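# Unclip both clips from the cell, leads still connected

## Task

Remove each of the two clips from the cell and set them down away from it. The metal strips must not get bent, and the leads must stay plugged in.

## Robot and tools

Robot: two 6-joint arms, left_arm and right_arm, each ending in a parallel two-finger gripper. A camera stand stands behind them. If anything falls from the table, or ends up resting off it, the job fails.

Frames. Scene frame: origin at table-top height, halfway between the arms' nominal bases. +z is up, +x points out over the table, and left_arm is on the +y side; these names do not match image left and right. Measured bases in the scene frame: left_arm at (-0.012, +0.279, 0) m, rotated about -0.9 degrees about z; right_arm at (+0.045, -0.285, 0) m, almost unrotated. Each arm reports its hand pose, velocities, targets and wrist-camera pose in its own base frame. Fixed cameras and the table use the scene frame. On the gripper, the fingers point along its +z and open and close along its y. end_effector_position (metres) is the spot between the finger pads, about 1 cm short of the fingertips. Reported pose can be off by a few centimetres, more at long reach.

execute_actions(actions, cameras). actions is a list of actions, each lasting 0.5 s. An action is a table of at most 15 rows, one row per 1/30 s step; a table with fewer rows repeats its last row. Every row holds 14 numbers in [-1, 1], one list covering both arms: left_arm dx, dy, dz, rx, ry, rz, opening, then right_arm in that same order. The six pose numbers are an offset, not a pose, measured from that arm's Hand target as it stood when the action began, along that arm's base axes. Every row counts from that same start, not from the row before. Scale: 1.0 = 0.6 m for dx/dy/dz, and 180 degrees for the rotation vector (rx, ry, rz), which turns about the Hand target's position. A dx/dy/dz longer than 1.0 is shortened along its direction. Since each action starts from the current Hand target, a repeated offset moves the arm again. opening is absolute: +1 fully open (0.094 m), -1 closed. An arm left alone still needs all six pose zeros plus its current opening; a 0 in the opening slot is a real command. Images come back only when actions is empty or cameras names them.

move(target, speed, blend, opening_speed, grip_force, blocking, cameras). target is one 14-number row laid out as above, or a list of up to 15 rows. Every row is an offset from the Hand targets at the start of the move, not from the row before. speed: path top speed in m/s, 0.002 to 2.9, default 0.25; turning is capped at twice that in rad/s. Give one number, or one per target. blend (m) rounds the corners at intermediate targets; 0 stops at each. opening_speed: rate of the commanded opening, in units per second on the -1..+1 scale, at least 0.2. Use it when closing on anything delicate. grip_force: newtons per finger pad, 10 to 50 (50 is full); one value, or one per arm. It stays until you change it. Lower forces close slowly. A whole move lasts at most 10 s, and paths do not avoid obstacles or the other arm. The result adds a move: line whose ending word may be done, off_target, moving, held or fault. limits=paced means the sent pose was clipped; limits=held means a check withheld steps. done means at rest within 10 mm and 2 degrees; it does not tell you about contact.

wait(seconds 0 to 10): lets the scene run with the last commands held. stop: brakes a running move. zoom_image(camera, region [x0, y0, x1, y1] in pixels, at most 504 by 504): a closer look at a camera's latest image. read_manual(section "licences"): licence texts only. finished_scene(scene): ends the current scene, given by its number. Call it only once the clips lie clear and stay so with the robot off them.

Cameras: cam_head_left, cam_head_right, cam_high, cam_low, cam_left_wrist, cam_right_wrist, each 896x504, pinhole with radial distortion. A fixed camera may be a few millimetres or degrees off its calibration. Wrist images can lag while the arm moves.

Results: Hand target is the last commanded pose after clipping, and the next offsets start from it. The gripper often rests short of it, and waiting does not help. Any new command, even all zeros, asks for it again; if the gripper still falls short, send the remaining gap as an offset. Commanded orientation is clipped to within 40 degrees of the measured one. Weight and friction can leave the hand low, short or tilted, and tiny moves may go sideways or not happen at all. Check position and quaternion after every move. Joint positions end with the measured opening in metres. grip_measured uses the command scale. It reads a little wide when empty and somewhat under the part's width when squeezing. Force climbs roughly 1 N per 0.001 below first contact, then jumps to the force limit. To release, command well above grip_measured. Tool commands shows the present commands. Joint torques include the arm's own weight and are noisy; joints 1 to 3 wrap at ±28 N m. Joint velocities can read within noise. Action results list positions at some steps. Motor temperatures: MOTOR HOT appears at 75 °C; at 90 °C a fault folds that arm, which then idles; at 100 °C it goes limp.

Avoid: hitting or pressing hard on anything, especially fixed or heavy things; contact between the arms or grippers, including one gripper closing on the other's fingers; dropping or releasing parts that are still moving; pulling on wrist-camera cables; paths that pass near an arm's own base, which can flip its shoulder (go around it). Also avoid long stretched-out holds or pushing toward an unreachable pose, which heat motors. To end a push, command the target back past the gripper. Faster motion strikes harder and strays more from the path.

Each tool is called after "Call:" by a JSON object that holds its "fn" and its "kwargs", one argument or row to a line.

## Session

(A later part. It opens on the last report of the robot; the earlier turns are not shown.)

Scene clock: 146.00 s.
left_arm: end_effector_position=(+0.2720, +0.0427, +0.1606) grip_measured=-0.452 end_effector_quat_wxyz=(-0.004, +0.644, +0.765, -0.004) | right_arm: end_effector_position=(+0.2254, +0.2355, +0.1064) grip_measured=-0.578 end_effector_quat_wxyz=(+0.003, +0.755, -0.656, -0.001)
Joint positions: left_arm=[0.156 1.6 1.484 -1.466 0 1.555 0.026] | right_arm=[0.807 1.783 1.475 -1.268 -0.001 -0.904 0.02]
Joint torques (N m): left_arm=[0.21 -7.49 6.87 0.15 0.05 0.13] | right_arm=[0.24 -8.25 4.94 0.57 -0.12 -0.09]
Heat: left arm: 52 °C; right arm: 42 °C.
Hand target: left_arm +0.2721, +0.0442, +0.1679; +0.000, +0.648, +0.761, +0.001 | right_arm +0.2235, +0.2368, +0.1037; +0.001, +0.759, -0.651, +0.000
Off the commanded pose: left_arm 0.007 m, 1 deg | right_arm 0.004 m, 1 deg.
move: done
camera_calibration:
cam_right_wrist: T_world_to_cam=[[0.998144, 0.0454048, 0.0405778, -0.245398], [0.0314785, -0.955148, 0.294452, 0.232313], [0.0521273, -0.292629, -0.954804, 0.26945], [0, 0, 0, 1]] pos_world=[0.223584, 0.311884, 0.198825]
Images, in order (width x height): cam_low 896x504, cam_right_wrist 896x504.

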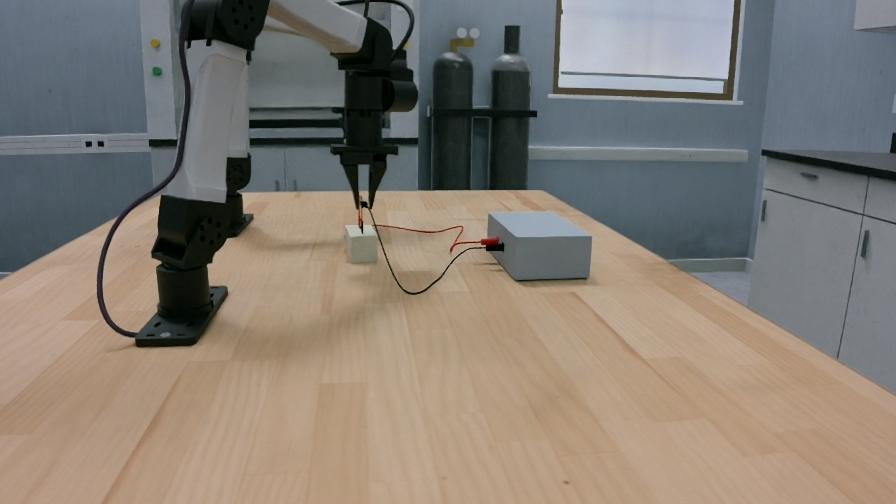

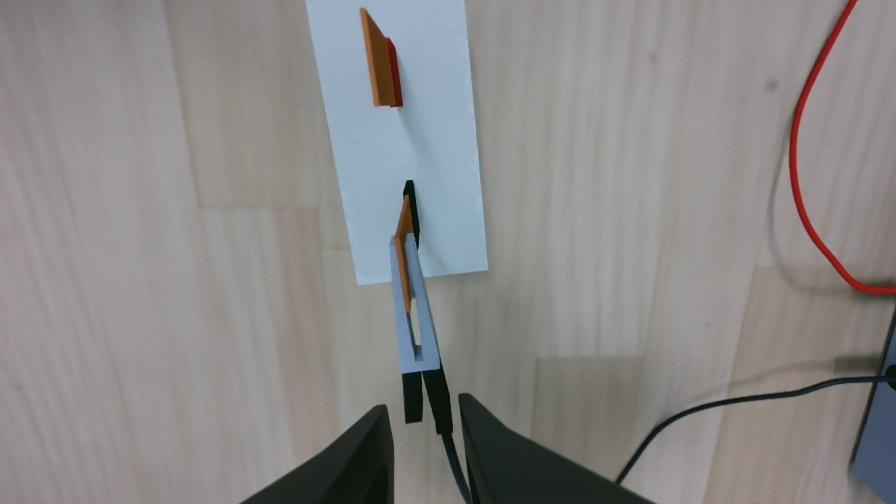

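Call:
{"fn": "move", "kwargs": {
  "target": [0,0,0,0,0,0,-0.45,0,0.004,-0.007,0,0,0.004,-0.6],
  "speed": 0.06,
  "cameras": ["cam_right_wrist","cam_low"]
}}

Call:
{"fn": "zoom_image", "kwargs": {
  "camera": "cam_low",
  "region": [320, 170, 420, 240]
}}

Call:
{"fn": "zoom_image", "kwargs": {
  "camera": "cam_right_wrist",
  "region": [330, 150, 530, 504]
}}

Scene clock: 152.73 s.
left_arm: end_effector_position=(+0.2720, +0.0427, +0.1606) grip_measured=-0.452 end_effector_quat_wxyz=(-0.004, +0.644, +0.765, -0.004) | right_arm: end_effector_position=(+0.2251, +0.2382, +0.1046) grip_measured=-0.598 end_effector_quat_wxyz=(-0.001, +0.759, -0.651, +0.000)
Joint positions: left_arm=[0.156 1.6 1.484 -1.466 0 1.555 0.026] | right_arm=[0.813 1.783 1.468 -1.254 -0.001 -0.911 0.019]
Joint torques (N m): left_arm=[0.23 -7.43 6.84 0.16 0.07 0.14] | right_arm=[0.12 -7.54 5.07 0.61 -0.12 -0.06]
Motor temperatures (°C): left_arm=[30 51 46 26 29 27 27] | right_arm=[26 37 41 30 28 27 29]
Heat: left arm: 51 °C; right arm: 41 °C.
Hand target: left_arm +0.2721, +0.0442, +0.1679; +0.000, +0.648, +0.761, +0.001 | right_arm +0.2235, +0.2392, +0.0994; +0.001, +0.764, -0.646, +0.000
Off the commanded pose: left_arm 0.007 m, 1 deg | right_arm 0.005 m, 1 deg.
move: done
camera_calibration:
cam_right_wrist: T_world_to_cam=[[0.99718, 0.0592006, 0.0461256, -0.248751], [0.04339, -0.956259, 0.289286, 0.233612], [0.0612339, -0.286469, -0.956131, 0.265167], [0, 0, 0, 1]] pos_world=[0.221676, 0.314082, 0.197427]
Images, in order (width x height): cam_low 896x504, cam_right_wrist 896x504.

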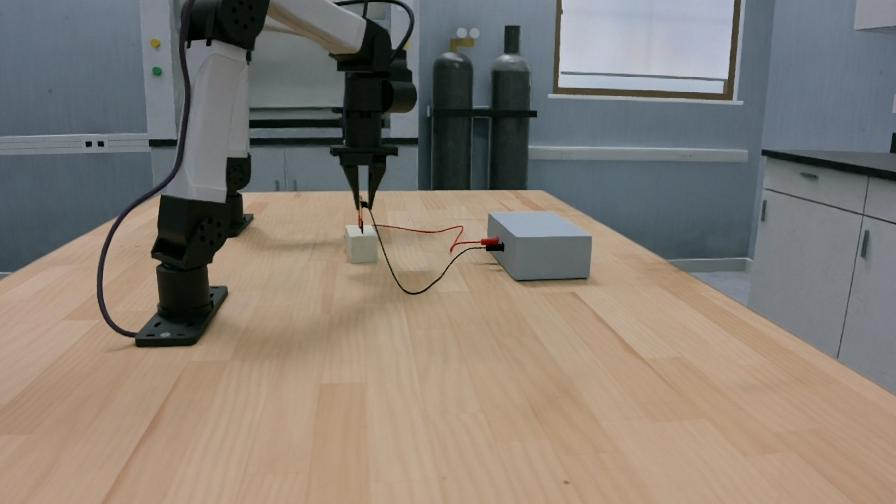

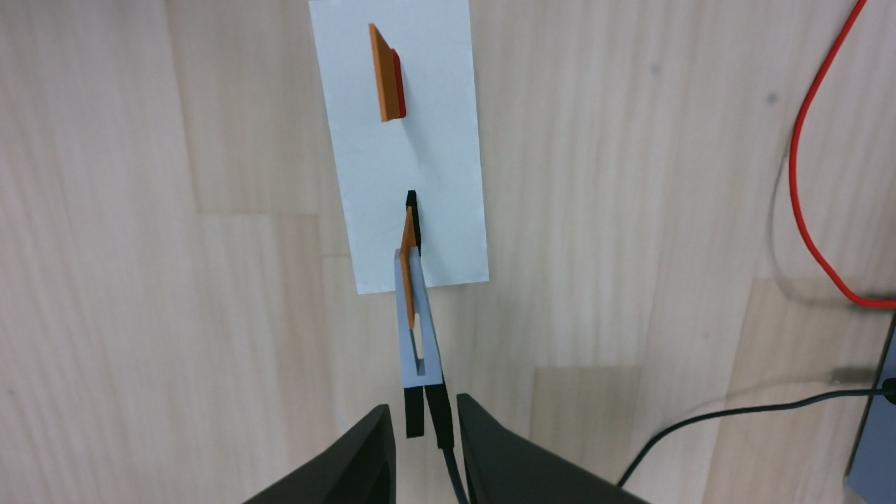

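Scaled by 5.040 from the camera's 896x504 image, which has a finer 1280x720 frame.

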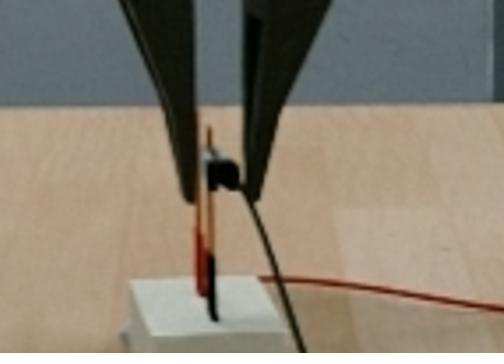

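Scaled by 1.424 from the camera's 896x504 image, which has a finer 1280x720 frame.

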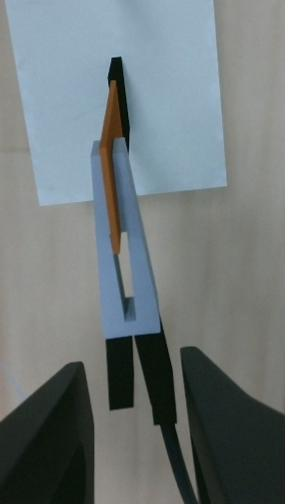

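Call:
{"fn": "move", "kwargs": {
  "target": [0,0,0,0,0,0,-0.45,0,0,0,0,0,0,-0.8],
  "speed": 0.06,
  "opening_speed": 0.2,
  "cameras": ["cam_right_wrist","cam_low"]
}}

Call:
{"fn": "zoom_image", "kwargs": {
  "camera": "cam_low",
  "region": [320, 170, 420, 240]
}}

Call:
{"fn": "zoom_image", "kwargs": {
  "camera": "cam_right_wrist",
  "region": [330, 150, 530, 504]
}}

Scene clock: 161.30 s.
left_arm: end_effector_position=(+0.2720, +0.0427, +0.1606) grip_measured=-0.452 end_effector_quat_wxyz=(-0.004, +0.644, +0.765, -0.004) | right_arm: end_effector_position=(+0.2254, +0.2386, +0.1046) grip_measured=-0.795 end_effector_quat_wxyz=(-0.002, +0.760, -0.650, +0.000)
Joint positions: left_arm=[0.156 1.6 1.484 -1.466 0 1.555 0.026] | right_arm=[0.813 1.783 1.468 -1.252 -0.001 -0.912 0.01]
Joint torques (N m): left_arm=[0.24 -7.43 6.9 0.16 0.06 0.15] | right_arm=[0.17 -7.45 5.01 0.6 -0.13 -0.09]
Heat: left arm: 51 °C; right arm: 41 °C.
Hand target: left_arm +0.2721, +0.0442, +0.1679; +0.000, +0.648, +0.761, +0.001 | right_arm +0.2235, +0.2392, +0.0994; +0.001, +0.764, -0.646, +0.000
Off the commanded pose: left_arm 0.007 m, 1 deg | right_arm 0.006 m, 1 deg.
move: done
camera_calibration:
cam_right_wrist: T_world_to_cam=[[0.997094, 0.059525, 0.0475481, -0.249332], [0.0433722, -0.956627, 0.288068, 0.234127], [0.062633, -0.285168, -0.956429, 0.264648], [0, 0, 0, 1]] pos_world=[0.221877, 0.314283, 0.197528]
Images, in order (width x height): cam_low 896x504, cam_right_wrist 896x504.

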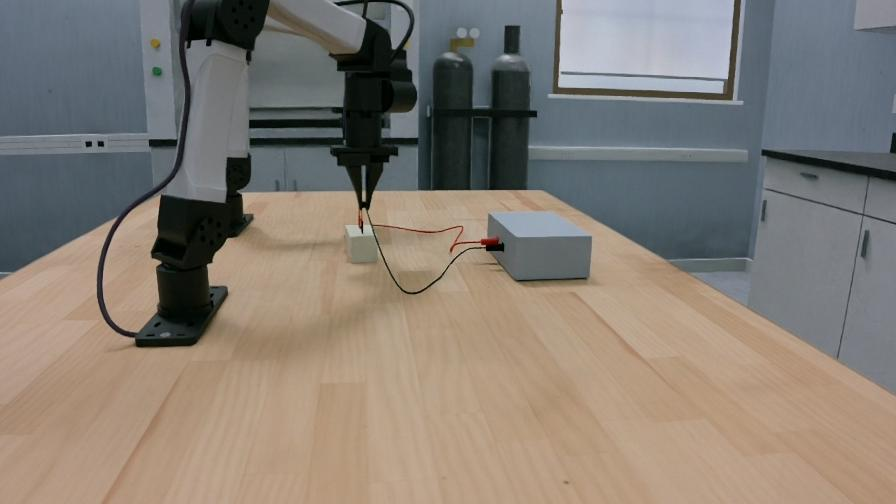

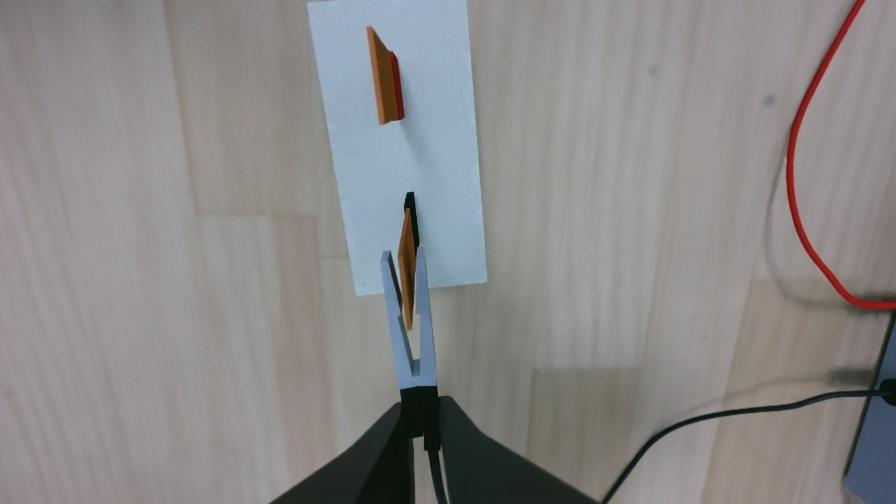

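Scaled by 5.040 from the camera's 896x504 image, which has a finer 1280x720 frame.

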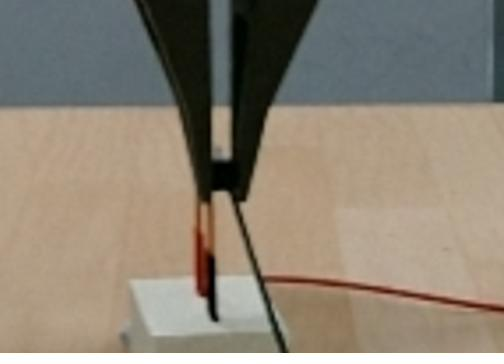

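Scaled by 1.424 from the camera's 896x504 image, which has a finer 1280x720 frame.

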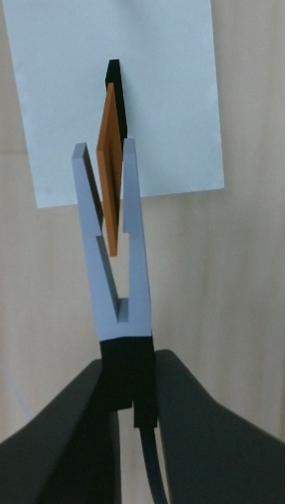

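Call:
{"fn": "move", "kwargs": {
  "target": [0,0,0,0,0,0,-0.45,0.001,-0.03,0.008,0,0,0,-0.8],
  "speed": 0.05,
  "cameras": ["cam_right_wrist","cam_low"]
}}

Call:
{"fn": "zoom_image", "kwargs": {
  "camera": "cam_low",
  "region": [320, 170, 420, 240]
}}

Call:
{"fn": "zoom_image", "kwargs": {
  "camera": "cam_right_wrist",
  "region": [330, 150, 530, 504]
}}

Scene clock: 174.13 s.
left_arm: end_effector_position=(+0.2720, +0.0427, +0.1606) grip_measured=-0.452 end_effector_quat_wxyz=(-0.004, +0.644, +0.765, -0.004) | right_arm: end_effector_position=(+0.2269, +0.2256, +0.1016) grip_measured=-0.795 end_effector_quat_wxyz=(+0.002, +0.762, -0.647, -0.001)
Joint positions: left_arm=[0.156 1.6 1.484 -1.466 0 1.555 0.026] | right_arm=[0.782 1.761 1.43 -1.244 -0.001 -0.951 0.01]
Joint torques (N m): left_arm=[0.24 -7.43 6.86 0.16 0.06 0.14] | right_arm=[-0.59 -9.68 5.14 0.34 -0.14 -0.06]
Heat: left arm: 51 °C; right arm: 40 °C.
Hand target: left_arm +0.2721, +0.0442, +0.1679; +0.000, +0.648, +0.761, +0.001 | right_arm +0.2241, +0.2212, +0.1042; +0.001, +0.763, -0.646, +0.000
Off the commanded pose: left_arm 0.007 m, 1 deg | right_arm 0.006 m, 0 deg.
move: done
camera_calibration:
cam_right_wrist: T_world_to_cam=[[0.99686, 0.0677591, 0.0409782, -0.251071], [0.0527994, -0.954424, 0.293748, 0.219295], [0.0590147, -0.290662, -0.955004, 0.259951], [0, 0, 0, 1]] pos_world=[0.223363, 0.301871, 0.194125]
Images, in order (width x height): cam_low 896x504, cam_right_wrist 896x504.

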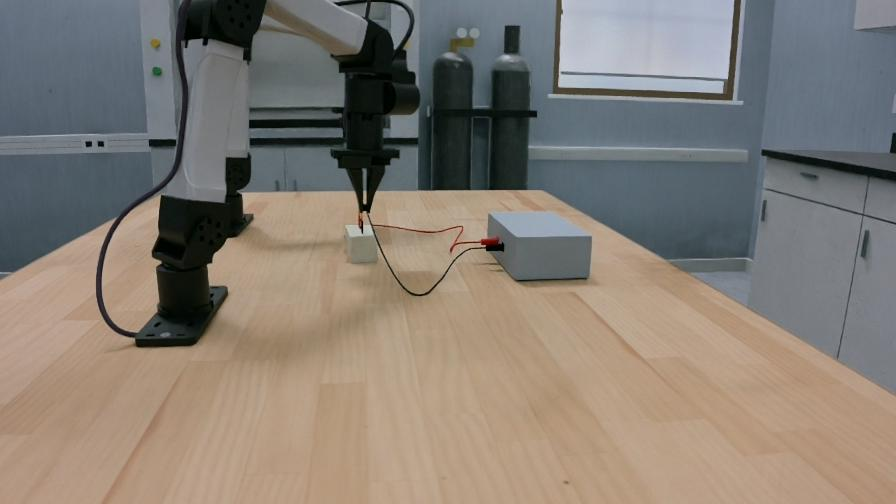

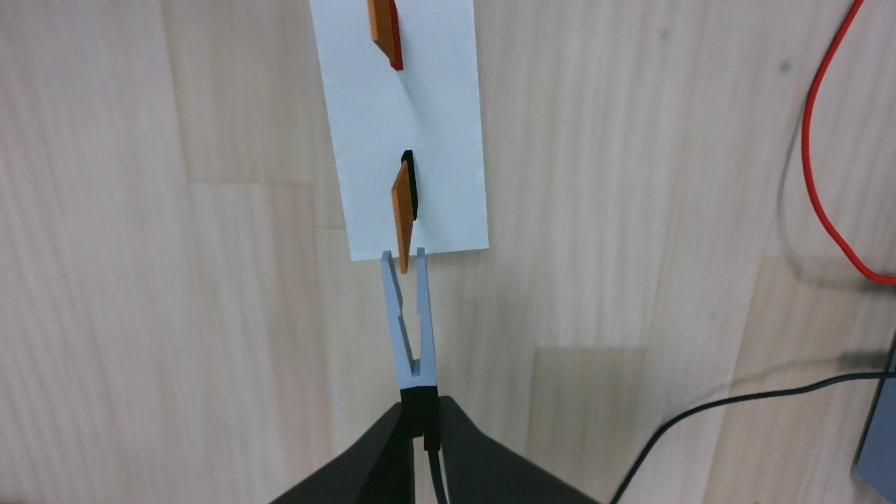

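Scaled by 5.040 from the camera's 896x504 image, which has a finer 1280x720 frame.

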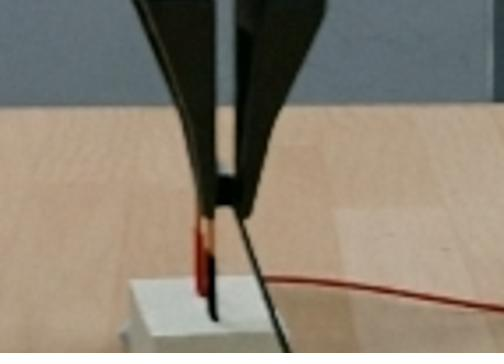

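Scaled by 1.424 from the camera's 896x504 image, which has a finer 1280x720 frame.

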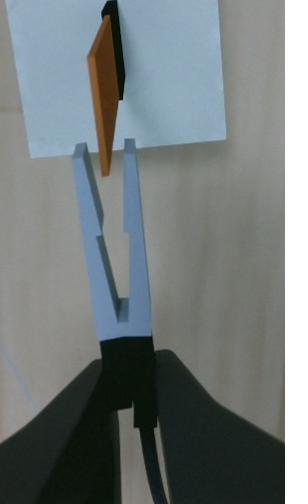

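Call:
{"fn": "move", "kwargs": {
  "target": [
    [0,0,0,0,0,0,-0.45,0.001,-0.04,0.004,0,0,0,-0.8],
    [0,0,0,0,0,0,-0.45,0.01,-0.15,0.004,0,0,0,-0.8],
    [0,0,0,0,0,0,-0.45,0.01,-0.155,-0.135,0,0,0,-0.8],
    [0,0,0,0,0,0,-0.45,0.01,-0.155,-0.162,0,0,0,-0.8]
  ],
  "speed": [0.06,0.15,0.1,0.03],
  "blend": [0.005,0.02,0.005,0],
  "cameras": ["cam_right_wrist","cam_low"]
}}

Call:
{"fn": "zoom_image", "kwargs": {
  "camera": "cam_low",
  "region": [320, 210, 430, 300]
}}

Scene clock: 182.70 s.
left_arm: end_effector_position=(+0.2720, +0.0427, +0.1606) grip_measured=-0.452 end_effector_quat_wxyz=(-0.004, +0.644, +0.765, -0.004) | right_arm: end_effector_position=(+0.2311, +0.1310, +0.0124) grip_measured=-0.795 end_effector_quat_wxyz=(-0.003, +0.763, -0.646, +0.001)
Joint positions: left_arm=[0.156 1.6 1.484 -1.466 0 1.555 0.026] | right_arm=[0.515 1.648 0.929 -0.846 -0.001 -1.222 0.01]
Joint torques (N m): left_arm=[0.2 -7.42 6.9 0.16 0.05 0.14] | right_arm=[-0.98 -5.48 4.45 0.58 -0.16 -0.08]
Heat: left arm: 51 °C; right arm: 40 °C.
Hand target: left_arm +0.2721, +0.0442, +0.1679; +0.000, +0.648, +0.761, +0.001 | right_arm +0.2301, +0.1282, +0.0070; +0.001, +0.763, -0.646, +0.000
Off the commanded pose: left_arm 0.007 m, 1 deg | right_arm 0.006 m, 0 deg.
move: done
camera_calibration:
cam_right_wrist: T_world_to_cam=[[0.996214, 0.071285, 0.0497683, -0.245585], [0.0540173, -0.956064, 0.288139, 0.155013], [0.0681217, -0.28436, -0.956294, 0.144066], [0, 0, 0, 1]] pos_world=[0.226468, 0.206675, 0.105326]
Images, in order (width x height): cam_low 896x504, cam_right_wrist 896x504.

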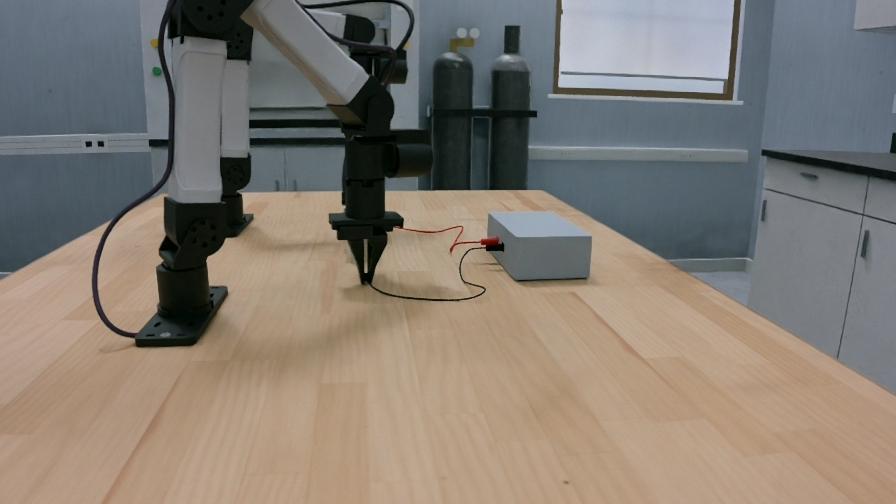

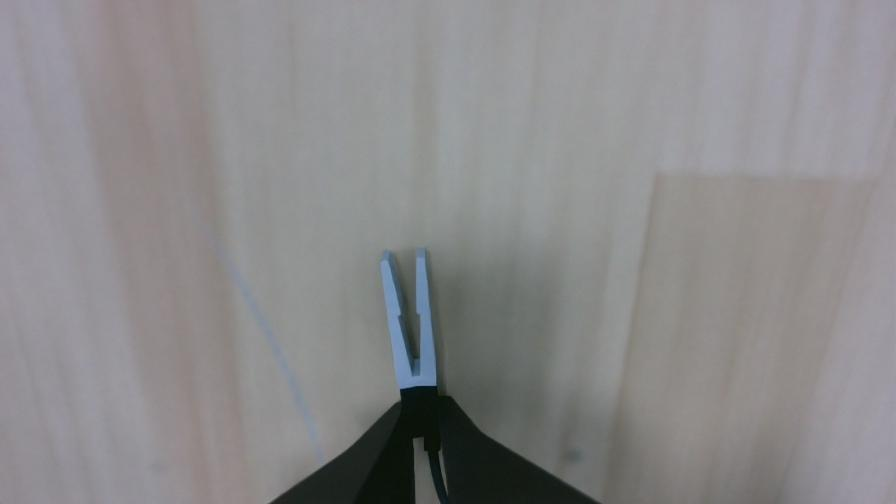

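Scaled by 4.582 from the camera's 896x504 image, which has a finer 1280x720 frame.

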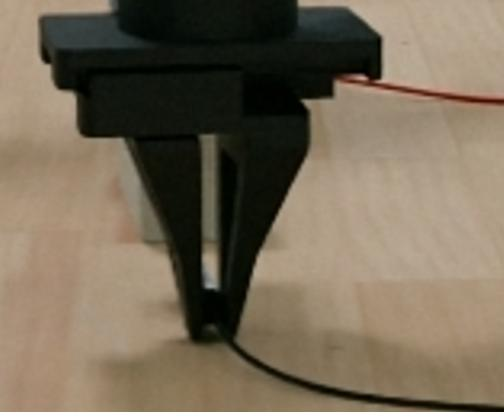

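Call:
{"fn": "move", "kwargs": {
  "target": [
    [0,0,0,0,0,0,-0.45,0,0,0,0,0,0,-0.4],
    [0,0,0,0,0,0,-0.45,0,0,0.15,0,0,0,-0.4],
    [0,0,0,0,0,0,-0.45,0,-0.25,0.2,0,0,0,-0.4]
  ],
  "speed": 0.15,
  "opening_speed": 0.4,
  "cameras": ["cam_head_left","cam_head_right","cam_high","cam_low"]
}}

Call:
{"fn": "zoom_image", "kwargs": {
  "camera": "cam_head_left",
  "region": [320, 190, 540, 360]
}}

Call:
{"fn": "zoom_image", "kwargs": {
  "camera": "cam_low",
  "region": [320, 180, 440, 300]
}}

Scene clock: 190.73 s.
left_arm: end_effector_position=(+0.2720, +0.0427, +0.1606) grip_measured=-0.452 end_effector_quat_wxyz=(-0.004, +0.644, +0.765, -0.004) | right_arm: end_effector_position=(+0.2276, -0.0204, +0.1180) grip_measured=-0.402 end_effector_quat_wxyz=(+0.007, +0.762, -0.647, -0.009)
Joint positions: left_arm=[0.156 1.6 1.484 -1.466 0 1.555 0.026] | right_arm=[-0.088 1.427 1.151 -1.318 0.001 -1.823 0.028]
Joint torques (N m): left_arm=[0.23 -7.42 6.91 0.15 0.06 0.14] | right_arm=[-0.73 -5.68 8.68 0.07 -0.17 -0.09]
Heat: left arm: 51 °C; right arm: 40 °C.
Hand target: left_arm +0.2721, +0.0442, +0.1679; +0.000, +0.648, +0.761, +0.001 | right_arm +0.2302, -0.0218, +0.1271; +0.001, +0.764, -0.646, +0.000
Off the commanded pose: left_arm 0.007 m, 1 deg | right_arm 0.009 m, 1 deg.
move: done
Images, in order (width x height): cam_head_left 896x504, cam_head_right 896x504, cam_high 896x504, cam_low 896x504.

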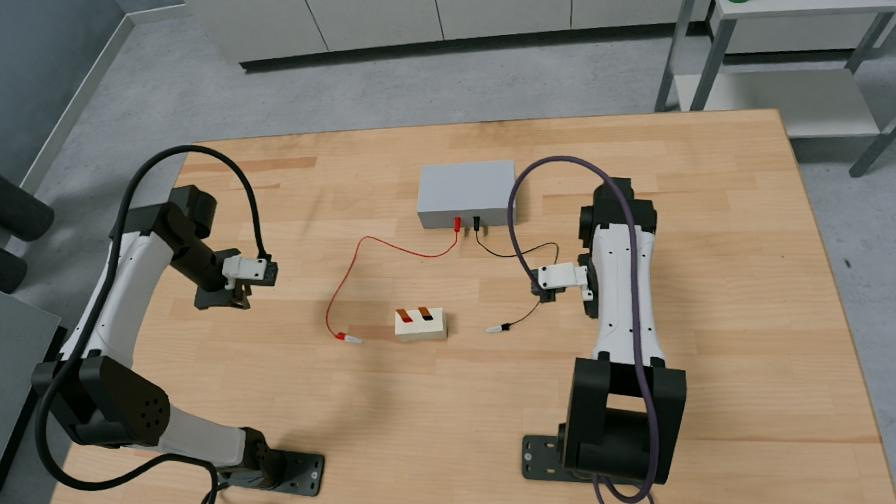

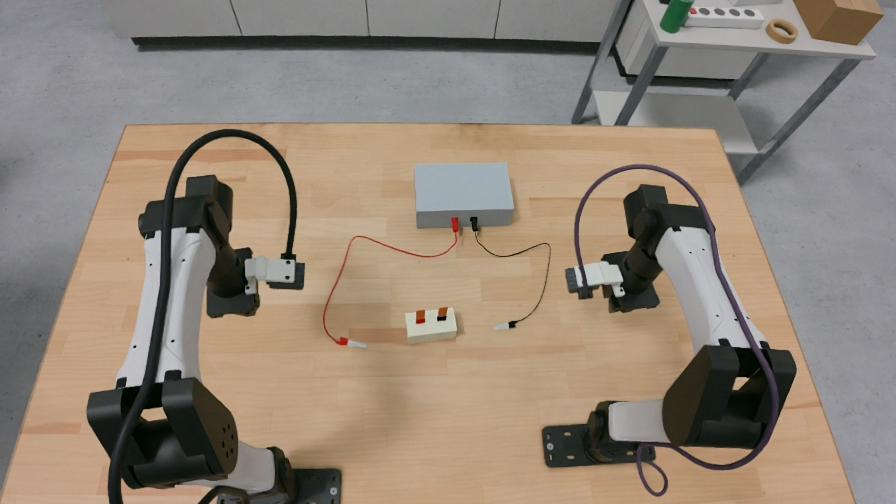

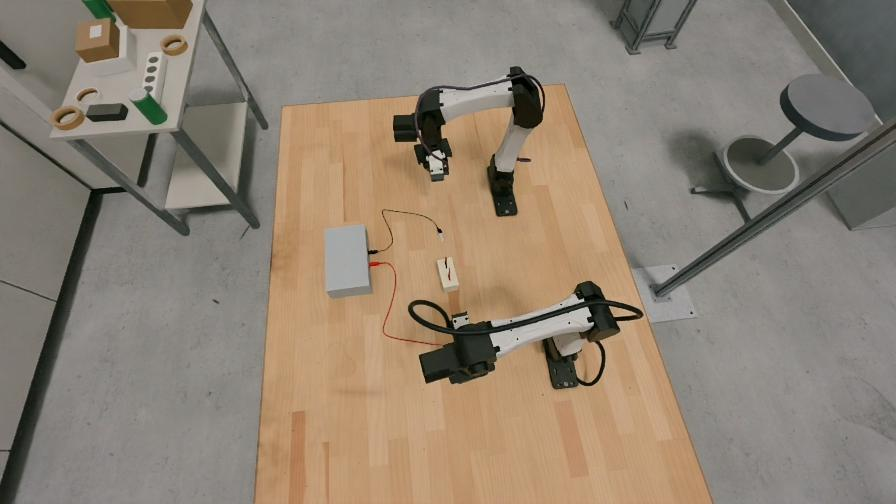

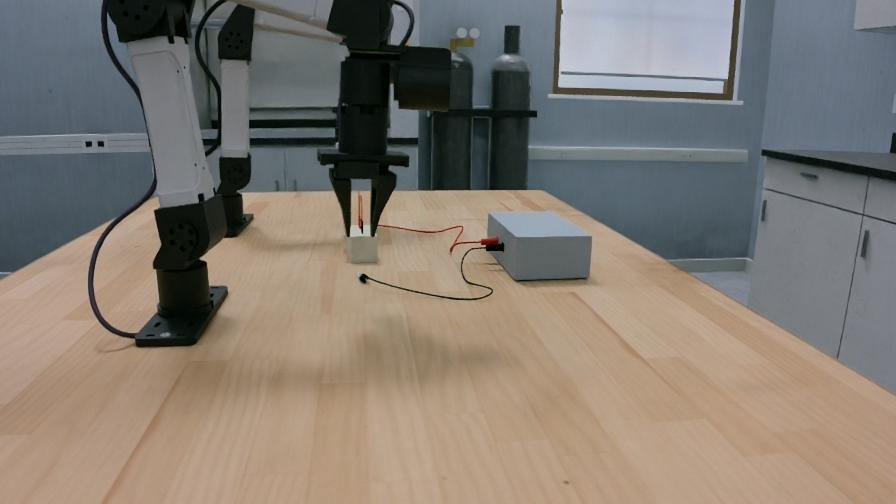

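Scaled by 2.291 from the camera's 896x504 image, which has a finer 1280x720 frame.

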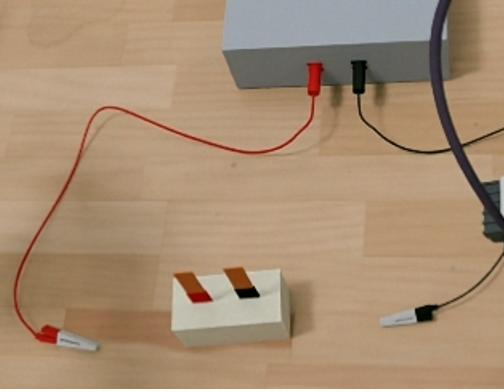

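Scaled by 4.200 from the camera's 896x504 image, which has a finer 1280x720 frame.

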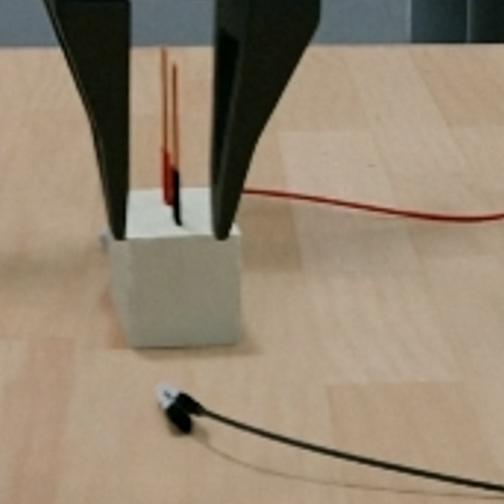

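Call:
{"fn": "finished_scene", "kwargs": {
  "scene": 2
}}

The scene is finished: the task was done.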